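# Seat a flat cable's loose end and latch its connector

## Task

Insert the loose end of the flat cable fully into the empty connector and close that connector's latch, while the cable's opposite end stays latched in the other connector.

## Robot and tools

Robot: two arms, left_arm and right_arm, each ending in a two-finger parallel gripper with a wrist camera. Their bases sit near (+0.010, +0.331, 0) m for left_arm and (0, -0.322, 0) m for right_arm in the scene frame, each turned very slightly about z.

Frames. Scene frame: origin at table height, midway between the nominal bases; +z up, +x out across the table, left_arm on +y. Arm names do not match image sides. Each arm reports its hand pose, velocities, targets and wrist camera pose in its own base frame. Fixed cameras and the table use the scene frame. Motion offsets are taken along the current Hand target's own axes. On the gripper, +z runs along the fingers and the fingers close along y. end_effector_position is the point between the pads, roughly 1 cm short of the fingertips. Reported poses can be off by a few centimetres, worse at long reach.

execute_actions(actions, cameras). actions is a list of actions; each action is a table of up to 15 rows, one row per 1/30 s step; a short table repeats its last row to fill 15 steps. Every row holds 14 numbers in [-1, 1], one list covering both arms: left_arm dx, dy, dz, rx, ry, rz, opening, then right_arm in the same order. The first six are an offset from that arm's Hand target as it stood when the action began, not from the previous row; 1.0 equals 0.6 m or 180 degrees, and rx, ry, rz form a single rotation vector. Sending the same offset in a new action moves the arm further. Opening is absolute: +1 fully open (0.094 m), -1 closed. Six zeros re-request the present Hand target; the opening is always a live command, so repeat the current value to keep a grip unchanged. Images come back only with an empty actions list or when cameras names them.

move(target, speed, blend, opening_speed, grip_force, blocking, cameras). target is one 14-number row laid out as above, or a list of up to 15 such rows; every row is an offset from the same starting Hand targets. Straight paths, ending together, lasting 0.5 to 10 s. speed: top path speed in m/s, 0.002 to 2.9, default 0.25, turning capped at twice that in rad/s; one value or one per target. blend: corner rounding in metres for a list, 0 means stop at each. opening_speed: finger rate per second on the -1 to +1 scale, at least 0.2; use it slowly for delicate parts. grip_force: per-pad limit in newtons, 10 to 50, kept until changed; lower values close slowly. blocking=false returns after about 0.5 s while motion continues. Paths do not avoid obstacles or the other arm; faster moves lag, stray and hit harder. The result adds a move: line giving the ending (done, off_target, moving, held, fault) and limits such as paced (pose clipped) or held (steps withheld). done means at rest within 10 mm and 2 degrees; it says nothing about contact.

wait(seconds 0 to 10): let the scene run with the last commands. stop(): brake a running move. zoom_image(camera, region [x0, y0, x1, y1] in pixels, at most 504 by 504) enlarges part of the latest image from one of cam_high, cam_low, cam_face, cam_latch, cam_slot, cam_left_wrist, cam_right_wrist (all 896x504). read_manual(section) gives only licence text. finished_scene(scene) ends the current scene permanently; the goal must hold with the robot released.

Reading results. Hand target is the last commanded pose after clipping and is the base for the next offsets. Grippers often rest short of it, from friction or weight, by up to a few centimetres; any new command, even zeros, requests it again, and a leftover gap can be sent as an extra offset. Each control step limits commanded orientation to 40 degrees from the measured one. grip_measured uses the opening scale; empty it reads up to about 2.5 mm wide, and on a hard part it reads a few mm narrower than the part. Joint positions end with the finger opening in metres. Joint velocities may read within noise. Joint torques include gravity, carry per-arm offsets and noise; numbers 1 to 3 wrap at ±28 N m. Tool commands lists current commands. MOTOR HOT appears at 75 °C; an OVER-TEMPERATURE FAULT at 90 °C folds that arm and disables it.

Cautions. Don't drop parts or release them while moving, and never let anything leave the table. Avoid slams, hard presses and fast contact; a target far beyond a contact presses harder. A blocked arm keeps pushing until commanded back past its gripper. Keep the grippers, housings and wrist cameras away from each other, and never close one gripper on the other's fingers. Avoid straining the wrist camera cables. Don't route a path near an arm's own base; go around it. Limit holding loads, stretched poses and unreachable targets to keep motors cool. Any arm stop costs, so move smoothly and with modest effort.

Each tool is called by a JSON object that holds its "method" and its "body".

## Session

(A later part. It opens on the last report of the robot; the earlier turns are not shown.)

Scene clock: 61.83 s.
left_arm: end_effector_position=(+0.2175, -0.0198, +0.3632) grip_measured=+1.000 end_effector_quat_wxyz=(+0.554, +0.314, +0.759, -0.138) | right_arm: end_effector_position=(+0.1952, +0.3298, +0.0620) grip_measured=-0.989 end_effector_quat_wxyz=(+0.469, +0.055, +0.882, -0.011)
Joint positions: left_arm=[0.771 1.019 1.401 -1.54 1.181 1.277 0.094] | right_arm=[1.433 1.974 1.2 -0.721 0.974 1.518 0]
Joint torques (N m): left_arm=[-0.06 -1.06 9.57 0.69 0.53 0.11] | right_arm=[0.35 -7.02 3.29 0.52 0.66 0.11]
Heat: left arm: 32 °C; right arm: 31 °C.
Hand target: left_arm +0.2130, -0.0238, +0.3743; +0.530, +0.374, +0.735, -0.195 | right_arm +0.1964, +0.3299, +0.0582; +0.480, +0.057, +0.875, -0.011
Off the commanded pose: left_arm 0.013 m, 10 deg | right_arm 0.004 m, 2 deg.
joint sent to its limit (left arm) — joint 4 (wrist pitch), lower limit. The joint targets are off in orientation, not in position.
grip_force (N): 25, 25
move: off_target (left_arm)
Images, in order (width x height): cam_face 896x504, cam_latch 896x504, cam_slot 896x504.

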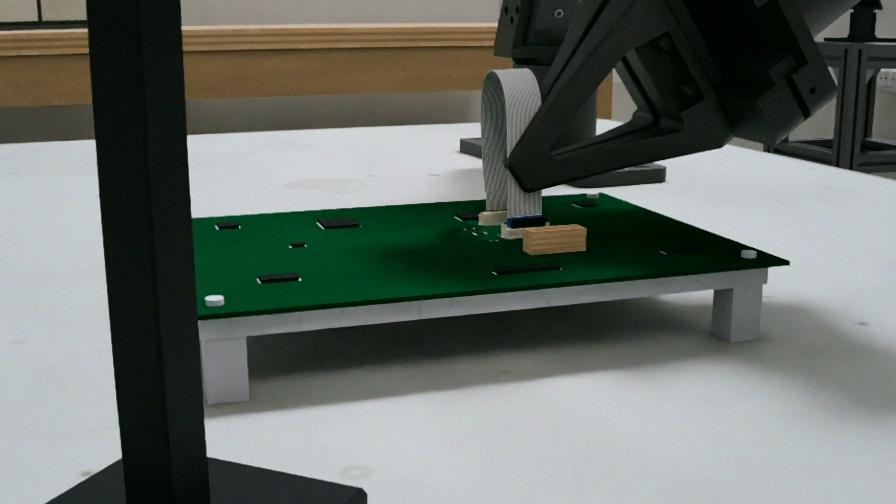

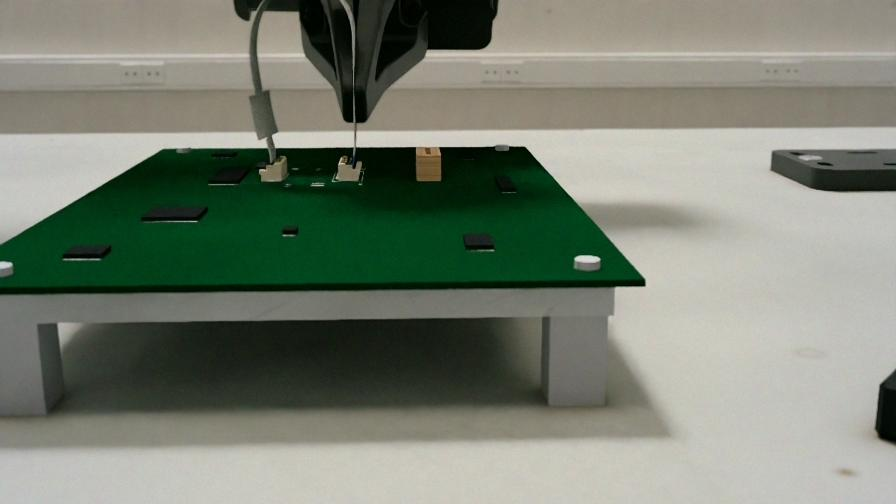

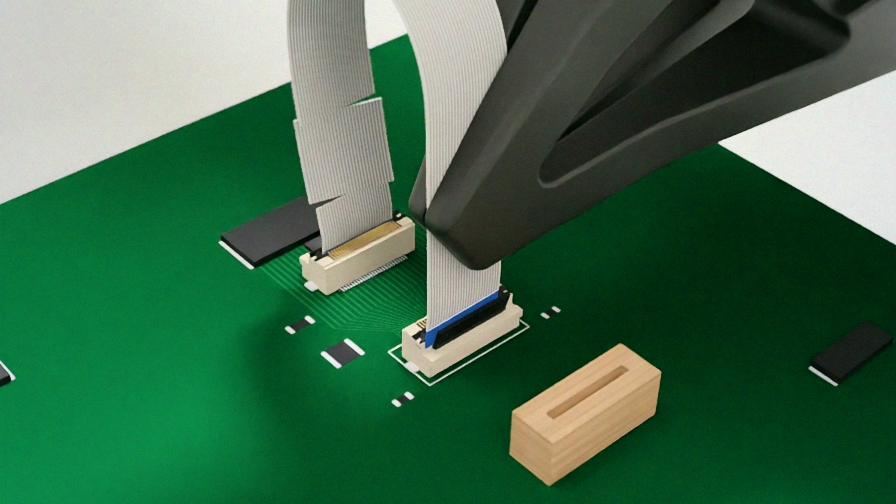

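{"method": "move", "body": {"target": [[0,0,0,0,0,0,1,-0.042,0.0018,-0.0268,0,0,0,-1],[0,0,0,0,0,0,1,-0.0201,0.0015,-0.0128,0,0,0,-1],[0,0,0,0,0,0,1,-0.0122,0.0008,-0.0078,0,0,0,-1],[0,0,0,0,0,0,1,-0.006,0,-0.0038,0,0,0,-1]], "speed": 0.04, "cameras": ["cam_face","cam_latch","cam_slot"]}}

{"method": "zoom_image", "body": {"camera": "cam_latch", "region": [320, 110, 380, 190]}}

{"method": "zoom_image", "body": {"camera": "cam_slot", "region": [390, 190, 560, 400]}}

{"method": "zoom_image", "body": {"camera": "cam_face", "region": [460, 165, 590, 265]}}

Scene clock: 67.50 s.
left_arm: end_effector_position=(+0.2175, -0.0198, +0.3632) grip_measured=+1.000 end_effector_quat_wxyz=(+0.554, +0.314, +0.759, -0.138) | right_arm: end_effector_position=(+0.1950, +0.3293, +0.0633) grip_measured=-0.989 end_effector_quat_wxyz=(+0.468, +0.053, +0.882, -0.015)
Joint positions: left_arm=[0.771 1.019 1.401 -1.54 1.181 1.277 0.094] | right_arm=[1.433 1.974 1.206 -0.736 0.973 1.518 0]
Joint torques (N m): left_arm=[-0.05 -1.21 9.58 0.67 0.5 0.14] | right_arm=[0.34 -7.64 3.32 0.51 0.67 0.11]
Heat: left arm: 32 °C; right arm: 31 °C.
Hand target: left_arm +0.2130, -0.0238, +0.3743; +0.530, +0.374, +0.735, -0.195 | right_arm +0.1964, +0.3298, +0.0625; +0.480, +0.057, +0.875, -0.011
Off the commanded pose: left_arm 0.013 m, 10 deg | right_arm 0.002 m, 2 deg.
joint sent to its limit (left arm) — joint 4 (wrist pitch), lower limit. The joint targets are off in orientation, not in position.
grip_force (N): 25, 25
move: off_target (left_arm)
Images, in order (width x height): cam_face 896x504, cam_latch 896x504, cam_slot 896x504.

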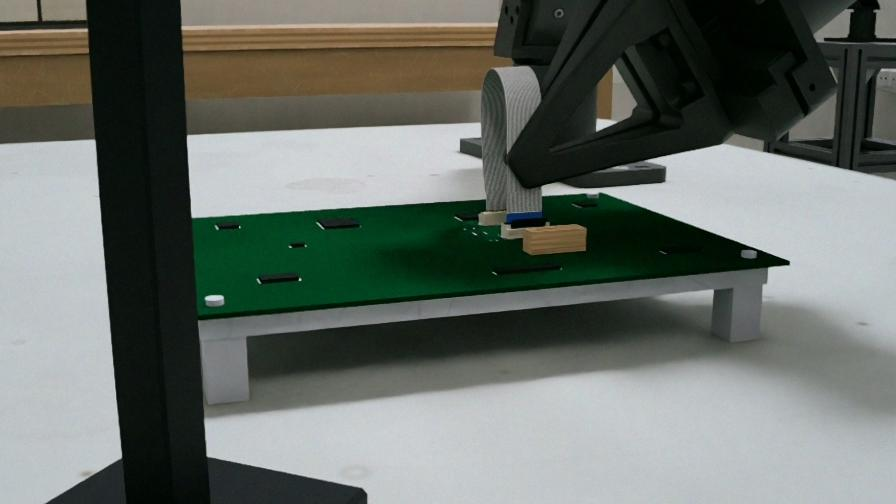

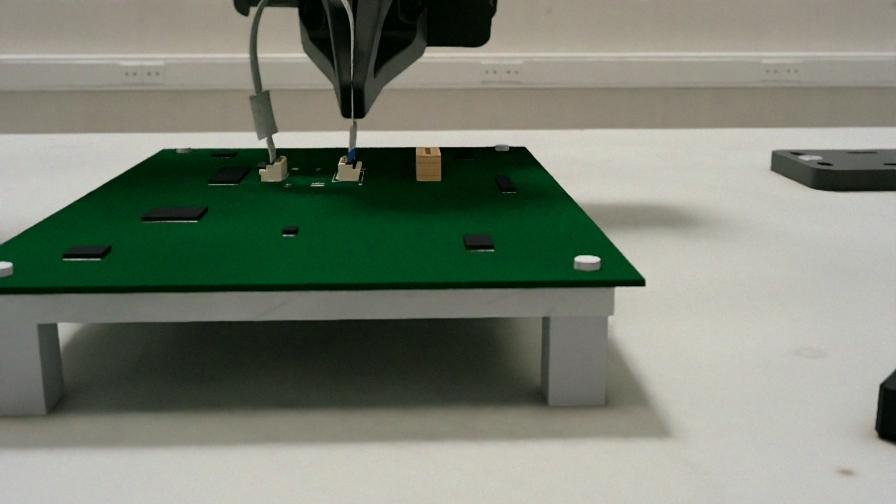

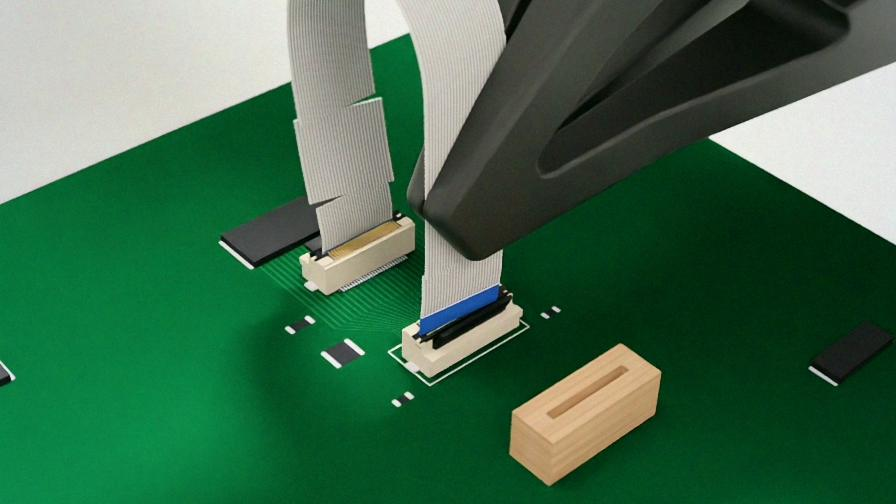

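Scaled by 6.300 from the camera's 896x504 image, which has a finer 1280x720 frame.

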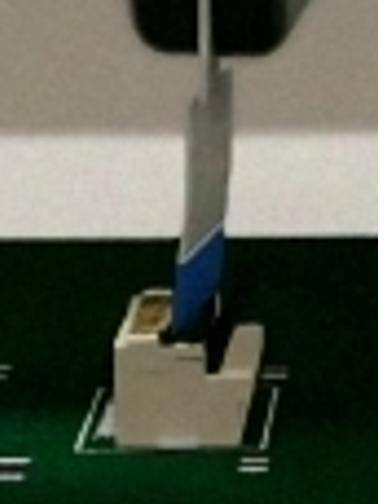

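Scaled by 2.400 from the camera's 896x504 image, which has a finer 1280x720 frame.

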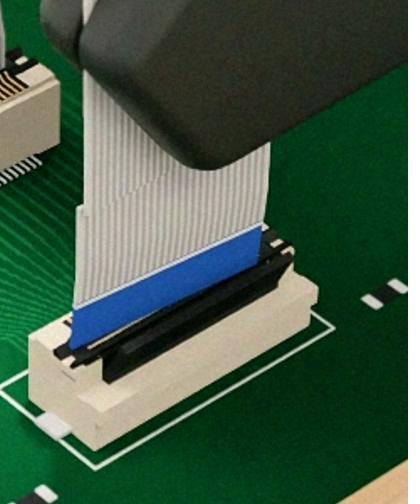

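Scaled by 3.877 from the camera's 896x504 image, which has a finer 1280x720 frame.

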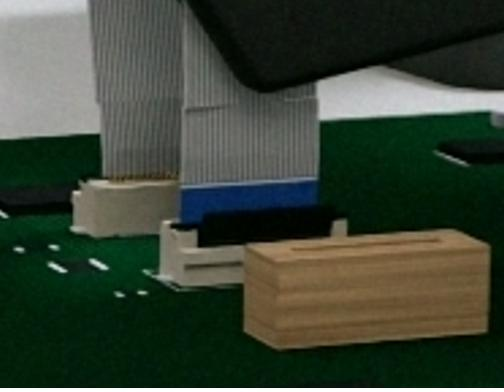

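{"method": "zoom_image", "body": {"camera": "cam_slot", "region": [400, 270, 530, 370]}}

{"method": "zoom_image", "body": {"camera": "cam_latch", "region": [335, 140, 375, 185]}}

Scaled by 3.877 from the camera's 896x504 image, which has a finer 1280x720 frame.

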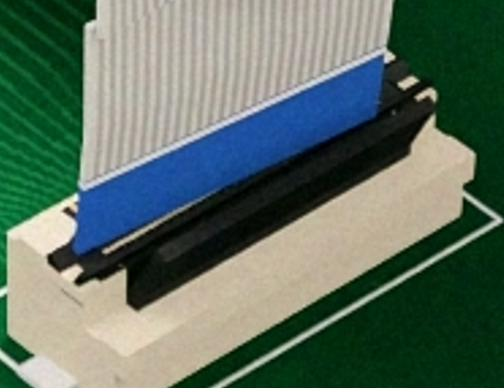

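Scaled by 11.200 from the camera's 896x504 image, which has a finer 1280x720 frame.

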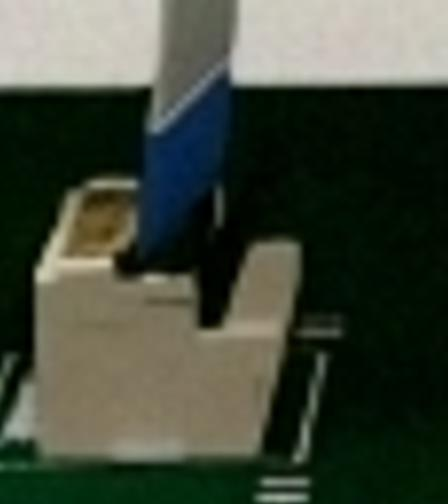

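{"method": "move", "body": {"target": [[0,0,0,0,0,0,1,-0.036,0.0015,-0.023,0,0,0,-1],[0,0,0,0,0,0,1,-0.014,0.0019,-0.0092,0,0,0,-1],[0,0,0,0,0,0,1,-0.0061,0.0013,-0.004,0,0,0,-1],[0,0,0,0,0,0,1,0,0.0003,0,0,0,0,-1]], "speed": 0.04, "cameras": ["cam_face","cam_latch","cam_slot"]}}

{"method": "zoom_image", "body": {"camera": "cam_latch", "region": [320, 110, 380, 190]}}

{"method": "zoom_image", "body": {"camera": "cam_slot", "region": [400, 270, 530, 370]}}

Scene clock: 76.97 s.
left_arm: end_effector_position=(+0.2175, -0.0198, +0.3632) grip_measured=+1.000 end_effector_quat_wxyz=(+0.554, +0.314, +0.759, -0.138) | right_arm: end_effector_position=(+0.1950, +0.3294, +0.0634) grip_measured=-0.989 end_effector_quat_wxyz=(+0.468, +0.053, +0.882, -0.015)
Joint positions: left_arm=[0.771 1.019 1.401 -1.54 1.181 1.277 0.094] | right_arm=[1.433 1.974 1.207 -0.737 0.973 1.519 0]
Joint torques (N m): left_arm=[0.03 -1.14 9.43 0.69 0.5 0.13] | right_arm=[0.35 -7.6 3.36 0.51 0.68 0.11]
Heat: left arm: 32 °C; right arm: 32 °C.
Hand target: left_arm +0.2130, -0.0238, +0.3743; +0.530, +0.374, +0.735, -0.195 | right_arm +0.1965, +0.3300, +0.0626; +0.481, +0.057, +0.875, -0.011
Off the commanded pose: left_arm 0.013 m, 10 deg | right_arm 0.002 m, 2 deg.
joint sent to its limit (left arm) — joint 4 (wrist pitch), lower limit. The joint targets are off in orientation, not in position.
grip_force (N): 25, 25
move: off_target (left_arm)
Images, in order (width x height): cam_face 896x504, cam_latch 896x504, cam_slot 896x504.

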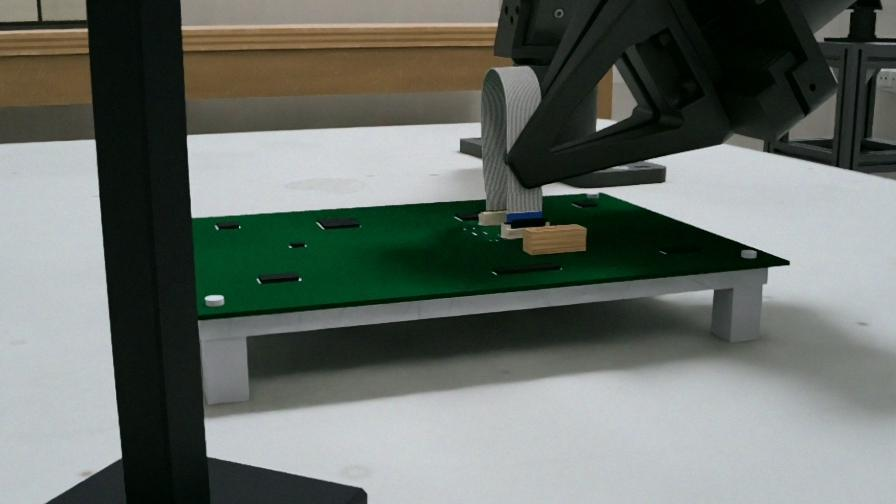

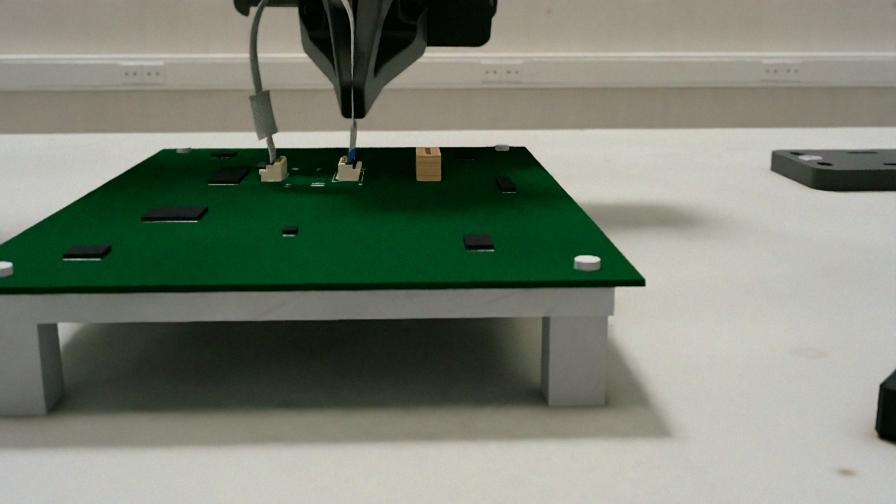

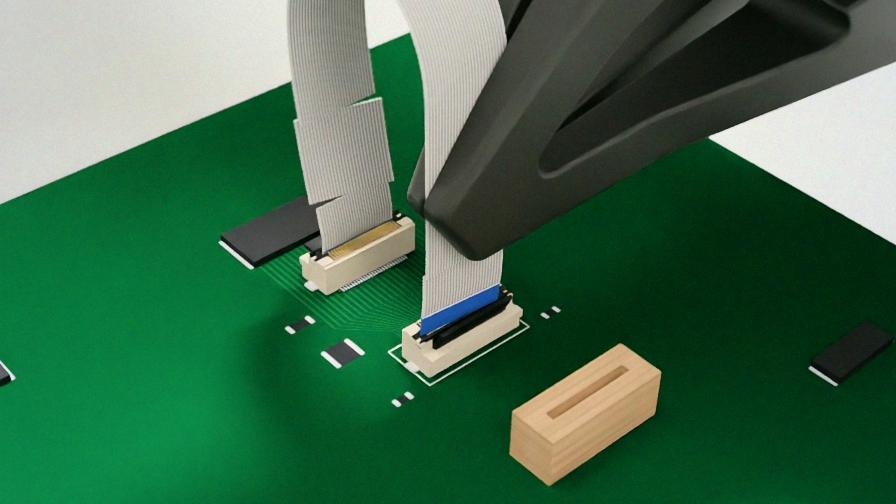

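Scaled by 6.300 from the camera's 896x504 image, which has a finer 1280x720 frame.

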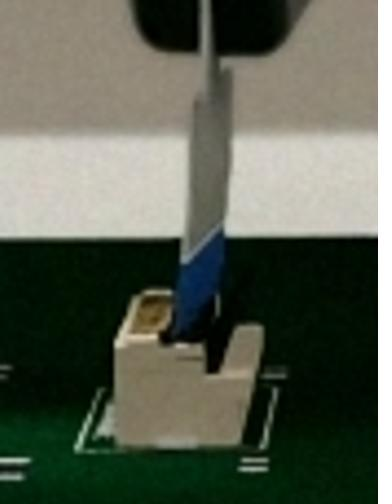

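Scaled by 3.877 from the camera's 896x504 image, which has a finer 1280x720 frame.

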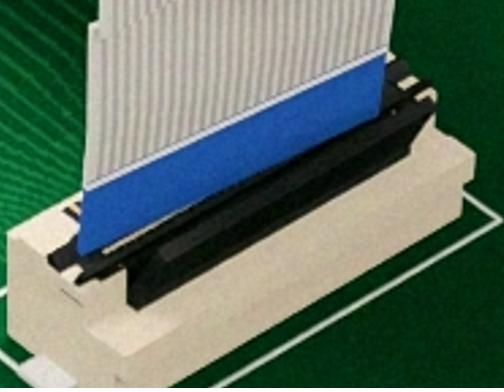

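{"method": "move", "body": {"target": [[0,0,0,0,0,0,1,-0.036,0.0015,-0.023,-0.0107,0.0005,-0.0069,-1],[0,0,0,0,0,0,1,-0.014,0.0019,-0.0092,-0.0107,0.0005,-0.0069,-1],[0,0,0,0,0,0,1,-0.0061,0.0013,-0.004,-0.0107,0.0005,-0.0069,-1]], "speed": 0.04, "cameras": ["cam_face","cam_latch","cam_slot"]}}

{"method": "zoom_image", "body": {"camera": "cam_latch", "region": [320, 110, 380, 190]}}

{"method": "zoom_image", "body": {"camera": "cam_slot", "region": [390, 190, 560, 400]}}

{"method": "zoom_image", "body": {"camera": "cam_face", "region": [460, 165, 590, 265]}}

Scene clock: 82.90 s.
left_arm: end_effector_position=(+0.2175, -0.0198, +0.3632) grip_measured=+1.000 end_effector_quat_wxyz=(+0.554, +0.314, +0.759, -0.138) | right_arm: end_effector_position=(+0.1942, +0.3293, +0.0652) grip_measured=-0.989 end_effector_quat_wxyz=(+0.466, +0.037, +0.884, -0.005)
Joint positions: left_arm=[0.771 1.019 1.401 -1.54 1.181 1.277 0.094] | right_arm=[1.433 1.938 1.164 -0.676 0.966 1.453 0]
Joint torques (N m): left_arm=[0.08 -1.17 9.65 0.65 0.47 0.15] | right_arm=[0.27 -7.68 3.6 0.57 0.7 0.01]
Heat: left arm: 32 °C; right arm: 32 °C.
Hand target: left_arm +0.2130, -0.0238, +0.3743; +0.530, +0.374, +0.735, -0.195 | right_arm +0.1965, +0.3307, +0.0670; +0.481, +0.040, +0.876, -0.001
Off the commanded pose: left_arm 0.013 m, 10 deg | right_arm 0.003 m, 2 deg.
joint sent to its limit (left arm) — joint 4 (wrist pitch), lower limit. The joint targets are off in orientation, not in position.
grip_force (N): 25, 25
move: off_target (left_arm)
Images, in order (width x height): cam_face 896x504, cam_latch 896x504, cam_slot 896x504.

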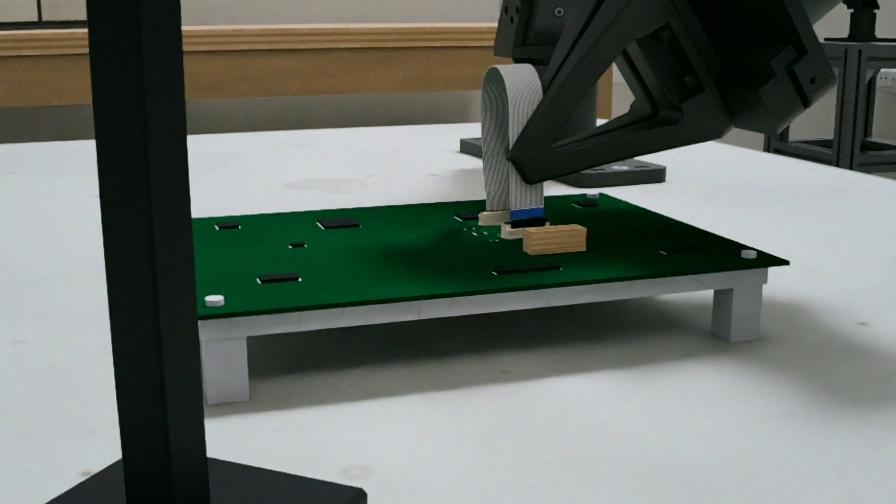

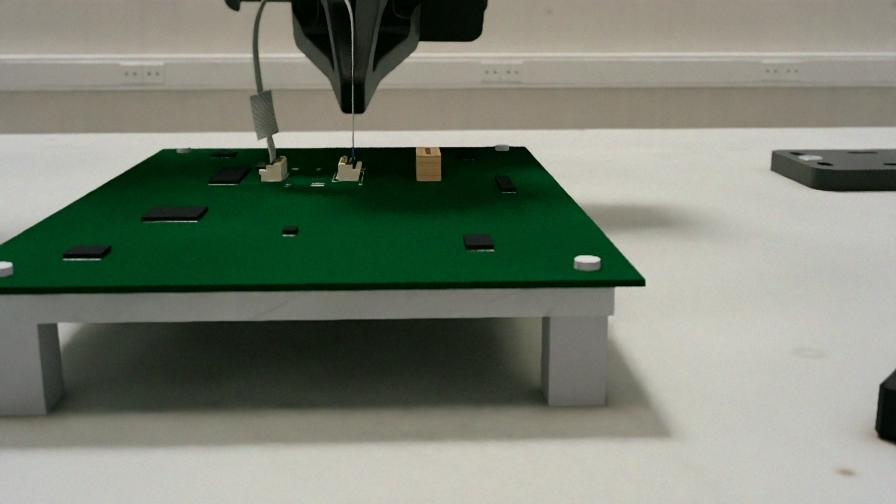

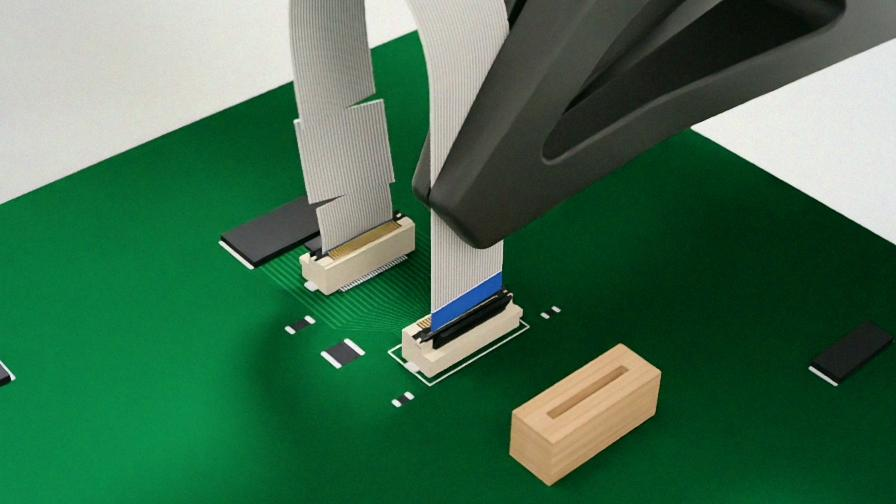

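Scaled by 6.300 from the camera's 896x504 image, which has a finer 1280x720 frame.

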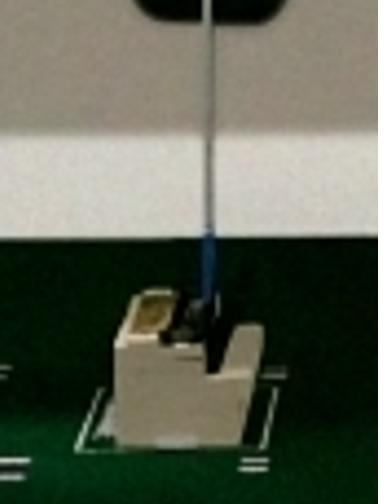

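Scaled by 2.400 from the camera's 896x504 image, which has a finer 1280x720 frame.

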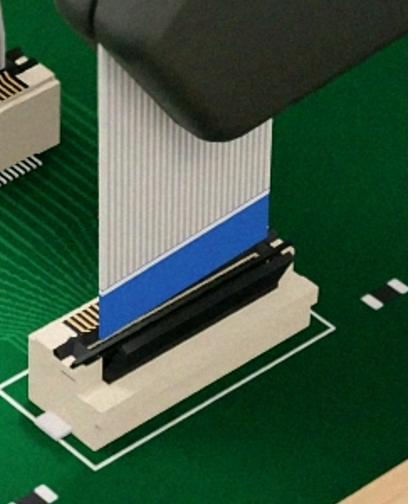

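Scaled by 3.877 from the camera's 896x504 image, which has a finer 1280x720 frame.

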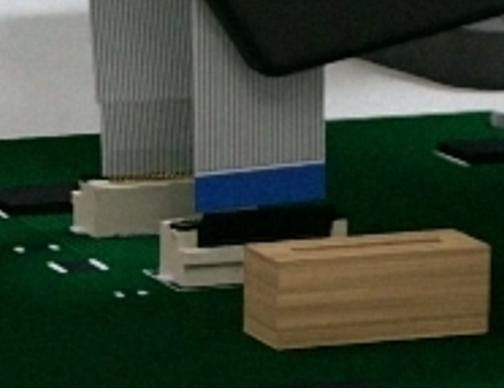

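{"method": "move", "body": {"target": [0,0,0,0,0,0,1,0.0055,-0.0021,0.0037,0,0,0,-1], "speed": 0.03, "cameras": ["cam_latch","cam_slot"]}}

{"method": "zoom_image", "body": {"camera": "cam_latch", "region": [320, 110, 380, 190]}}

{"method": "zoom_image", "body": {"camera": "cam_slot", "region": [390, 190, 560, 400]}}

Scene clock: 84.80 s.
left_arm: end_effector_position=(+0.2175, -0.0198, +0.3632) grip_measured=+1.000 end_effector_quat_wxyz=(+0.554, +0.314, +0.759, -0.138) | right_arm: end_effector_position=(+0.1942, +0.3289, +0.0627) grip_measured=-0.989 end_effector_quat_wxyz=(+0.467, +0.038, +0.884, -0.003)
Joint positions: left_arm=[0.771 1.019 1.401 -1.54 1.181 1.277 0.094] | right_arm=[1.433 1.938 1.152 -0.656 0.966 1.452 0]
Joint torques (N m): left_arm=[-0.09 -1.17 9.42 0.69 0.49 0.13] | right_arm=[0.23 -7.35 3.52 0.59 0.7 0.02]
Heat: left arm: 32 °C; right arm: 32 °C.
Hand target: left_arm +0.2130, -0.0238, +0.3743; +0.530, +0.374, +0.735, -0.195 | right_arm +0.1965, +0.3295, +0.0630; +0.481, +0.040, +0.876, -0.001
Off the commanded pose: left_arm 0.013 m, 10 deg | right_arm 0.002 m, 2 deg.
joint sent to its limit (left arm) — joint 4 (wrist pitch), lower limit. The joint targets are off in orientation, not in position.
grip_force (N): 25, 25
move: off_target (left_arm)
Images, in order (width x height): cam_latch 896x504, cam_slot 896x504.

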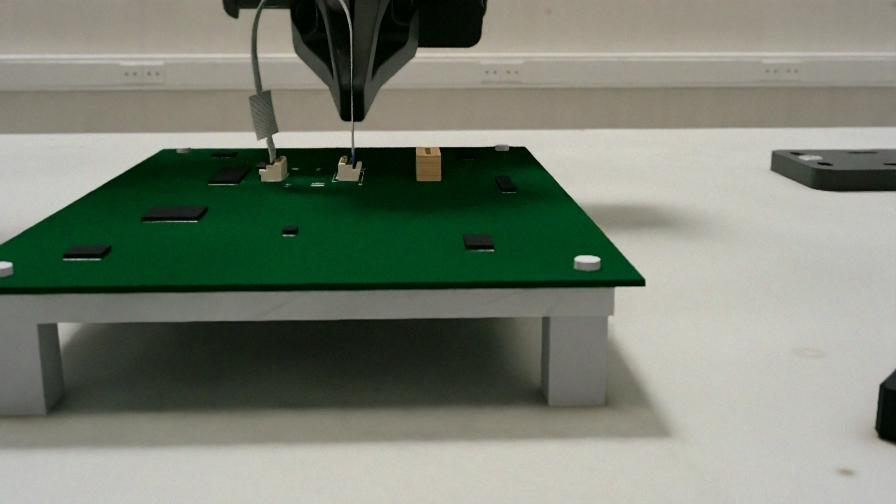

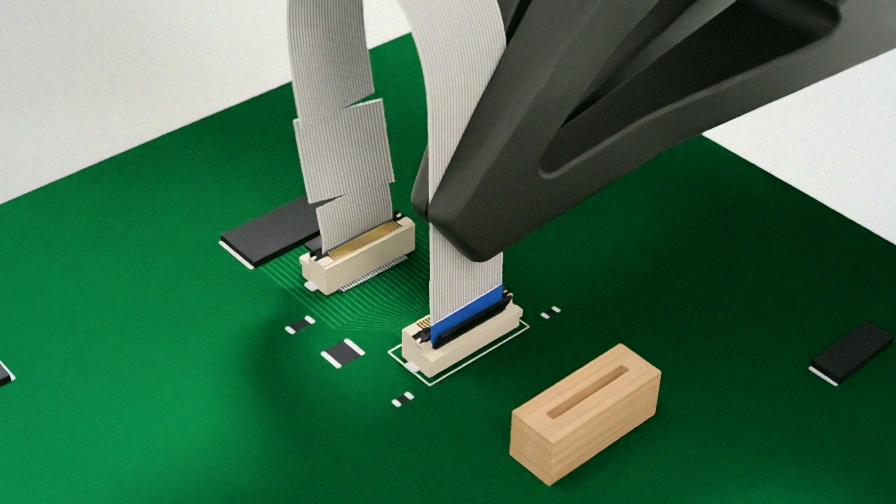

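Scaled by 6.300 from the camera's 896x504 image, which has a finer 1280x720 frame.

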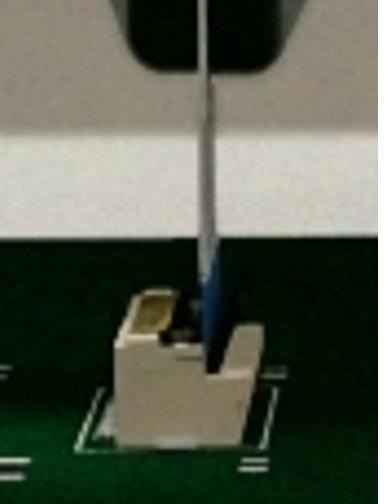

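Scaled by 2.400 from the camera's 896x504 image, which has a finer 1280x720 frame.

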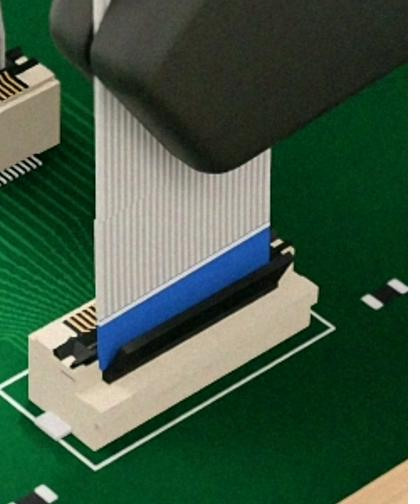

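{"method": "move", "body": {"target": [[0,0,0,0,0,0,1,-0.0395,-0.0008,-0.025,0,0,0,-1],[0,0,0,0,0,0,1,-0.0373,0.0417,-0.0255,0,0,0,-1],[0,0,0,0,0,0,1,-0.0092,0.0405,-0.0075,0,0,0,-1],[0,0,0,0,0,0,1,-0.0092,0.0405,-0.0075,0,0,0,-0.6],[0,0,0,0,0,0,1,0.0323,0.0342,-0.0915,0,0,0,-0.6]], "speed": 0.08, "blend": [0.003,0.003,0,0,0], "cameras": ["cam_latch","cam_slot","cam_right_wrist"]}}

{"method": "zoom_image", "body": {"camera": "cam_latch", "region": [320, 100, 440, 190]}}

Scene clock: 90.60 s.
left_arm: end_effector_position=(+0.2175, -0.0198, +0.3632) grip_measured=+1.000 end_effector_quat_wxyz=(+0.554, +0.314, +0.759, -0.138) | right_arm: end_effector_position=(+0.1384, +0.3496, +0.0711) grip_measured=-0.602 end_effector_quat_wxyz=(+0.464, +0.037, +0.885, -0.003)
Joint positions: left_arm=[0.771 1.019 1.401 -1.54 1.181 1.277 0.094] | right_arm=[1.595 2.034 1.337 -0.978 0.962 1.733 0.019]
Joint torques (N m): left_arm=[-0.06 -1.07 9.42 0.69 0.46 0.12] | right_arm=[0.17 -7.69 5.82 -0.11 0.74 0.12]
Heat: left arm: 32 °C; right arm: 33 °C.
Hand target: left_arm +0.2130, -0.0238, +0.3743; +0.530, +0.374, +0.735, -0.195 | right_arm +0.1414, +0.3535, +0.0769; +0.481, +0.040, +0.876, -0.001
Off the commanded pose: left_arm 0.013 m, 10 deg | right_arm 0.008 m, 2 deg.
joint sent to its limit (left arm) — joint 4 (wrist pitch), lower limit. The joint targets are off in orientation, not in position.
grip_force (N): 25, 25
move: off_target (left_arm); target 4's new opening was sent with right_arm's hand 0.004 m and 3 deg from that target
Images, in order (width x height): cam_latch 896x504, cam_slot 896x504, cam_right_wrist 896x504.

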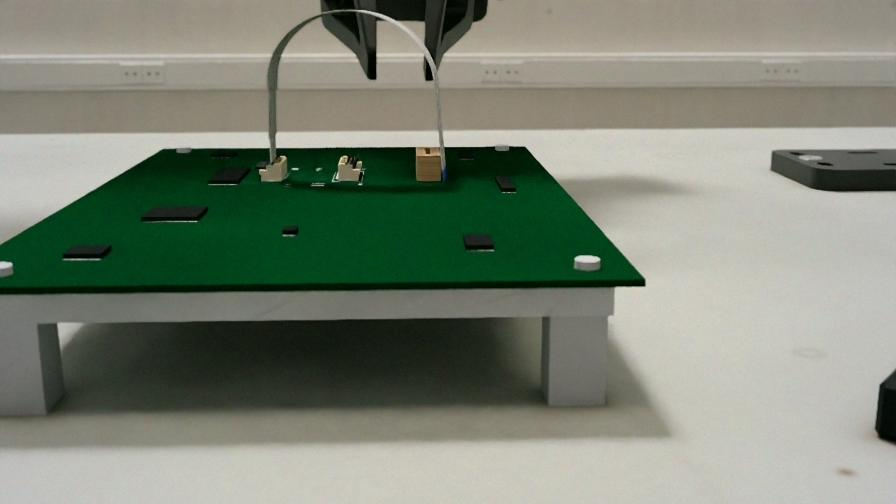

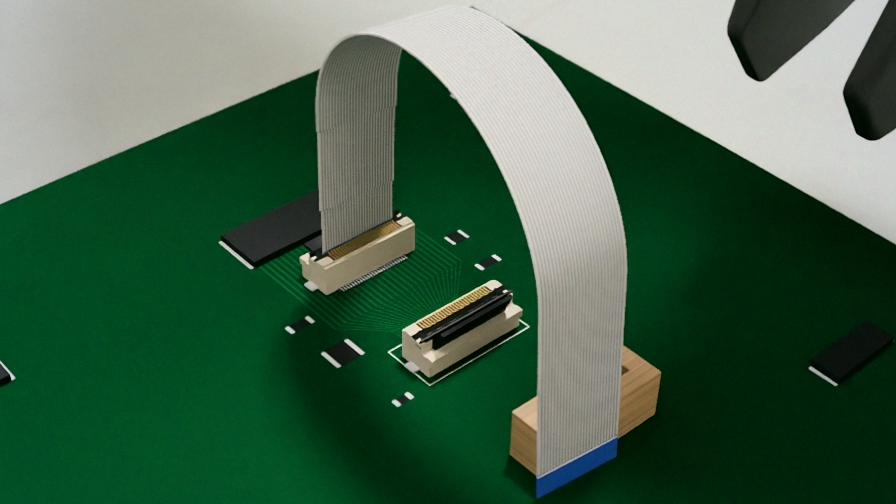

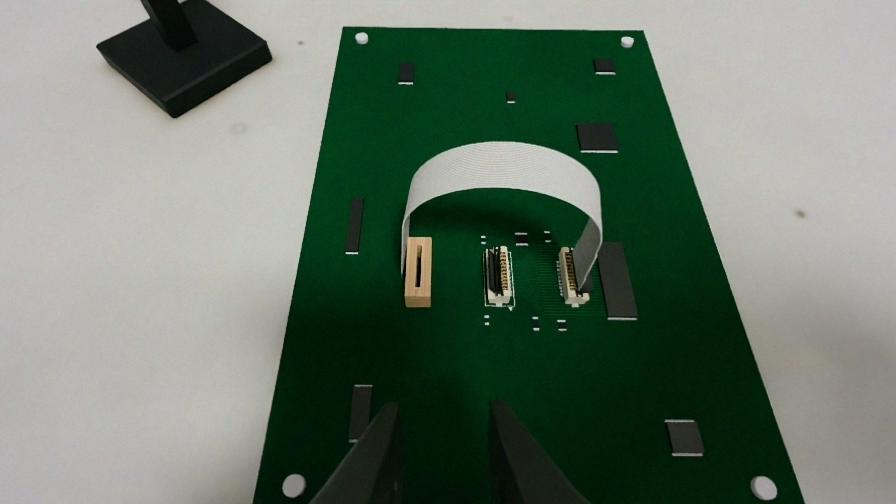

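Scaled by 4.200 from the camera's 896x504 image, which has a finer 1280x720 frame.

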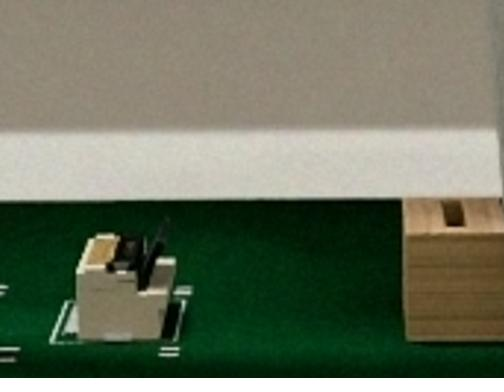

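{"method": "move", "body": {"target": [[0,0,0,0,0,0,1,0.0192,-0.022,0.0272,0,0,0,-1],[0,0,0,0,0,0,1,-0.0248,-0.0163,0.096,0,0,0,-1]], "speed": 0.08, "cameras": ["cam_latch","cam_slot"]}}

{"method": "zoom_image", "body": {"camera": "cam_latch", "region": [320, 100, 420, 190]}}

Scene clock: 95.70 s.
left_arm: end_effector_position=(+0.2175, -0.0198, +0.3632) grip_measured=+1.000 end_effector_quat_wxyz=(+0.554, +0.314, +0.759, -0.138) | right_arm: end_effector_position=(+0.1928, +0.3377, +0.0450) grip_measured=-0.991 end_effector_quat_wxyz=(+0.471, +0.023, +0.882, -0.023)
Joint positions: left_arm=[0.771 1.019 1.401 -1.54 1.181 1.277 0.094] | right_arm=[1.445 2.029 1.2 -0.666 0.98 1.457 0]
Joint torques (N m): left_arm=[-0.12 -0.96 9.62 0.68 0.49 0.16] | right_arm=[-0.51 -11.19 3.23 0.56 0.59 0.04]
Heat: left arm: 32 °C; right arm: 33 °C.
Hand target: left_arm +0.2130, -0.0238, +0.3743; +0.530, +0.374, +0.735, -0.195 | right_arm +0.1971, +0.3403, +0.0580; +0.480, +0.040, +0.876, -0.002
Off the commanded pose: left_arm 0.013 m, 10 deg | right_arm 0.014 m, 3 deg.
joint sent to its limit (left arm) — joint 4 (wrist pitch), lower limit. The joint targets are off in orientation, not in position.
grip_force (N): 25, 25
move: off_target (left_arm, right_arm)
Images, in order (width x height): cam_latch 896x504, cam_slot 896x504.

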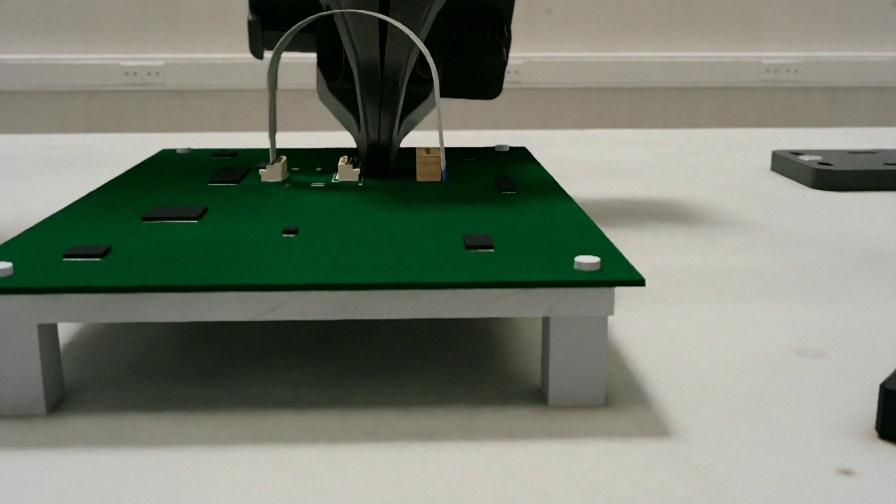

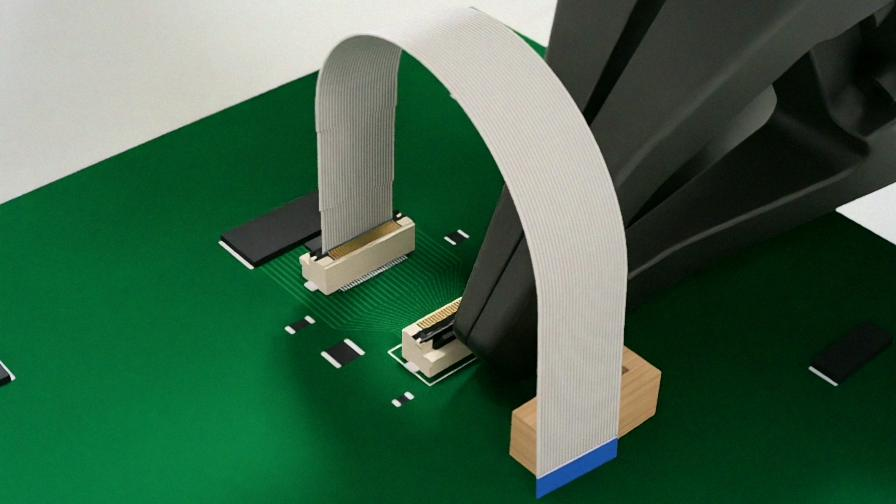

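Scaled by 5.040 from the camera's 896x504 image, which has a finer 1280x720 frame.

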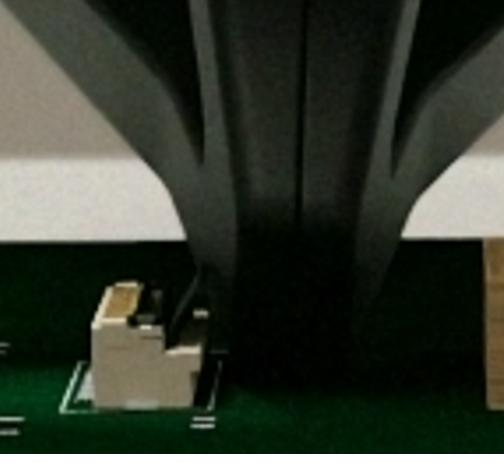

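{"method": "move", "body": {"target": [[0,0,0,0,0,0,1,-0.019,0.0008,-0.0121,0,0,0,-1],[0,0,0,0,0,0,1,-0.0147,-0.0178,-0.0078,0,0,0,-1]], "speed": 0.04, "cameras": ["cam_latch","cam_slot"]}}

{"method": "zoom_image", "body": {"camera": "cam_latch", "region": [320, 100, 420, 190]}}

{"method": "zoom_image", "body": {"camera": "cam_slot", "region": [390, 250, 530, 380]}}

Scene clock: 99.13 s.
left_arm: end_effector_position=(+0.2175, -0.0198, +0.3632) grip_measured=+1.000 end_effector_quat_wxyz=(+0.554, +0.314, +0.759, -0.138) | right_arm: end_effector_position=(+0.1915, +0.3275, +0.0518) grip_measured=-0.991 end_effector_quat_wxyz=(+0.467, +0.022, +0.884, -0.022)
Joint positions: left_arm=[0.771 1.019 1.401 -1.54 1.181 1.277 0.094] | right_arm=[1.442 1.976 1.158 -0.67 0.971 1.449 0]
Joint torques (N m): left_arm=[-0.17 -1.21 9.44 0.7 0.46 0.17] | right_arm=[-0.64 -11.11 3.43 0.52 0.67 0.01]
Heat: left arm: 32 °C; right arm: 34 °C.
Hand target: left_arm +0.2130, -0.0238, +0.3743; +0.530, +0.374, +0.735, -0.195 | right_arm +0.1971, +0.3293, +0.0676; +0.481, +0.040, +0.876, -0.001
Off the commanded pose: left_arm 0.013 m, 10 deg | right_arm 0.017 m, 4 deg.
joint sent to its limit (left arm) — joint 4 (wrist pitch), lower limit. The joint targets are off in orientation, not in position.
grip_force (N): 25, 25
move: off_target (left_arm, right_arm)
Images, in order (width x height): cam_latch 896x504, cam_slot 896x504.

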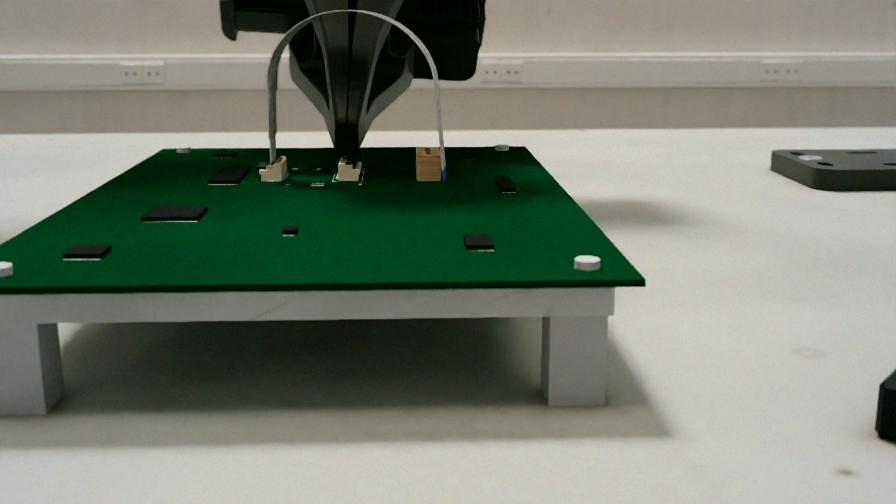

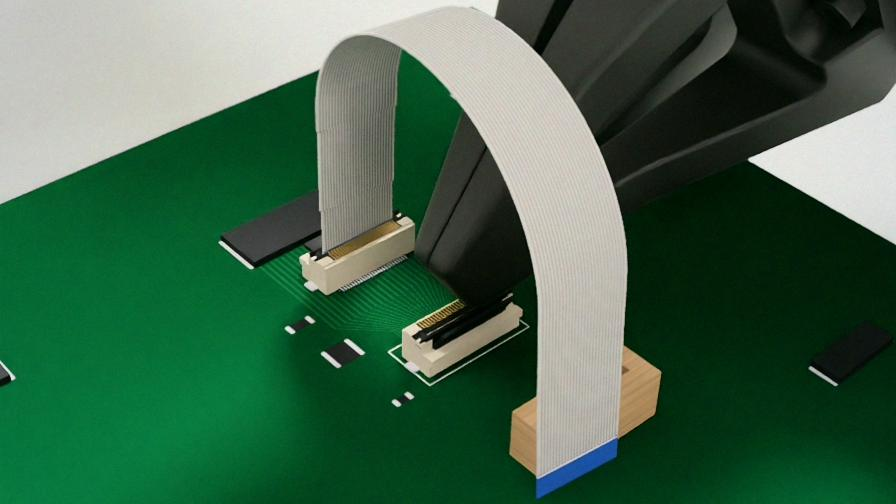

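Scaled by 5.040 from the camera's 896x504 image, which has a finer 1280x720 frame.

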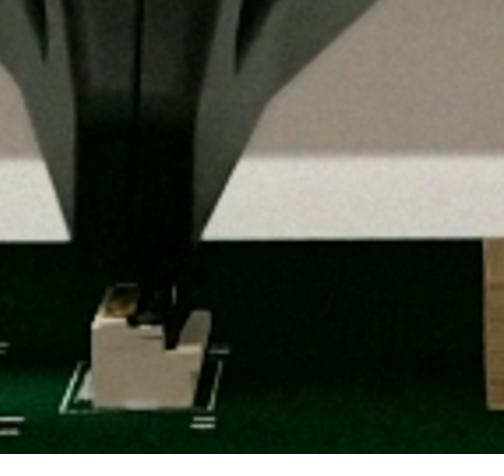

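Scaled by 3.600 from the camera's 896x504 image, which has a finer 1280x720 frame.

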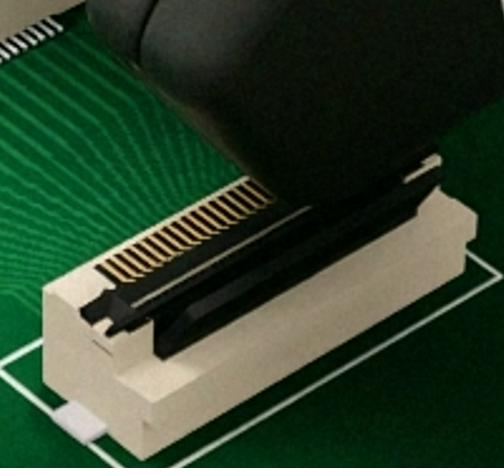

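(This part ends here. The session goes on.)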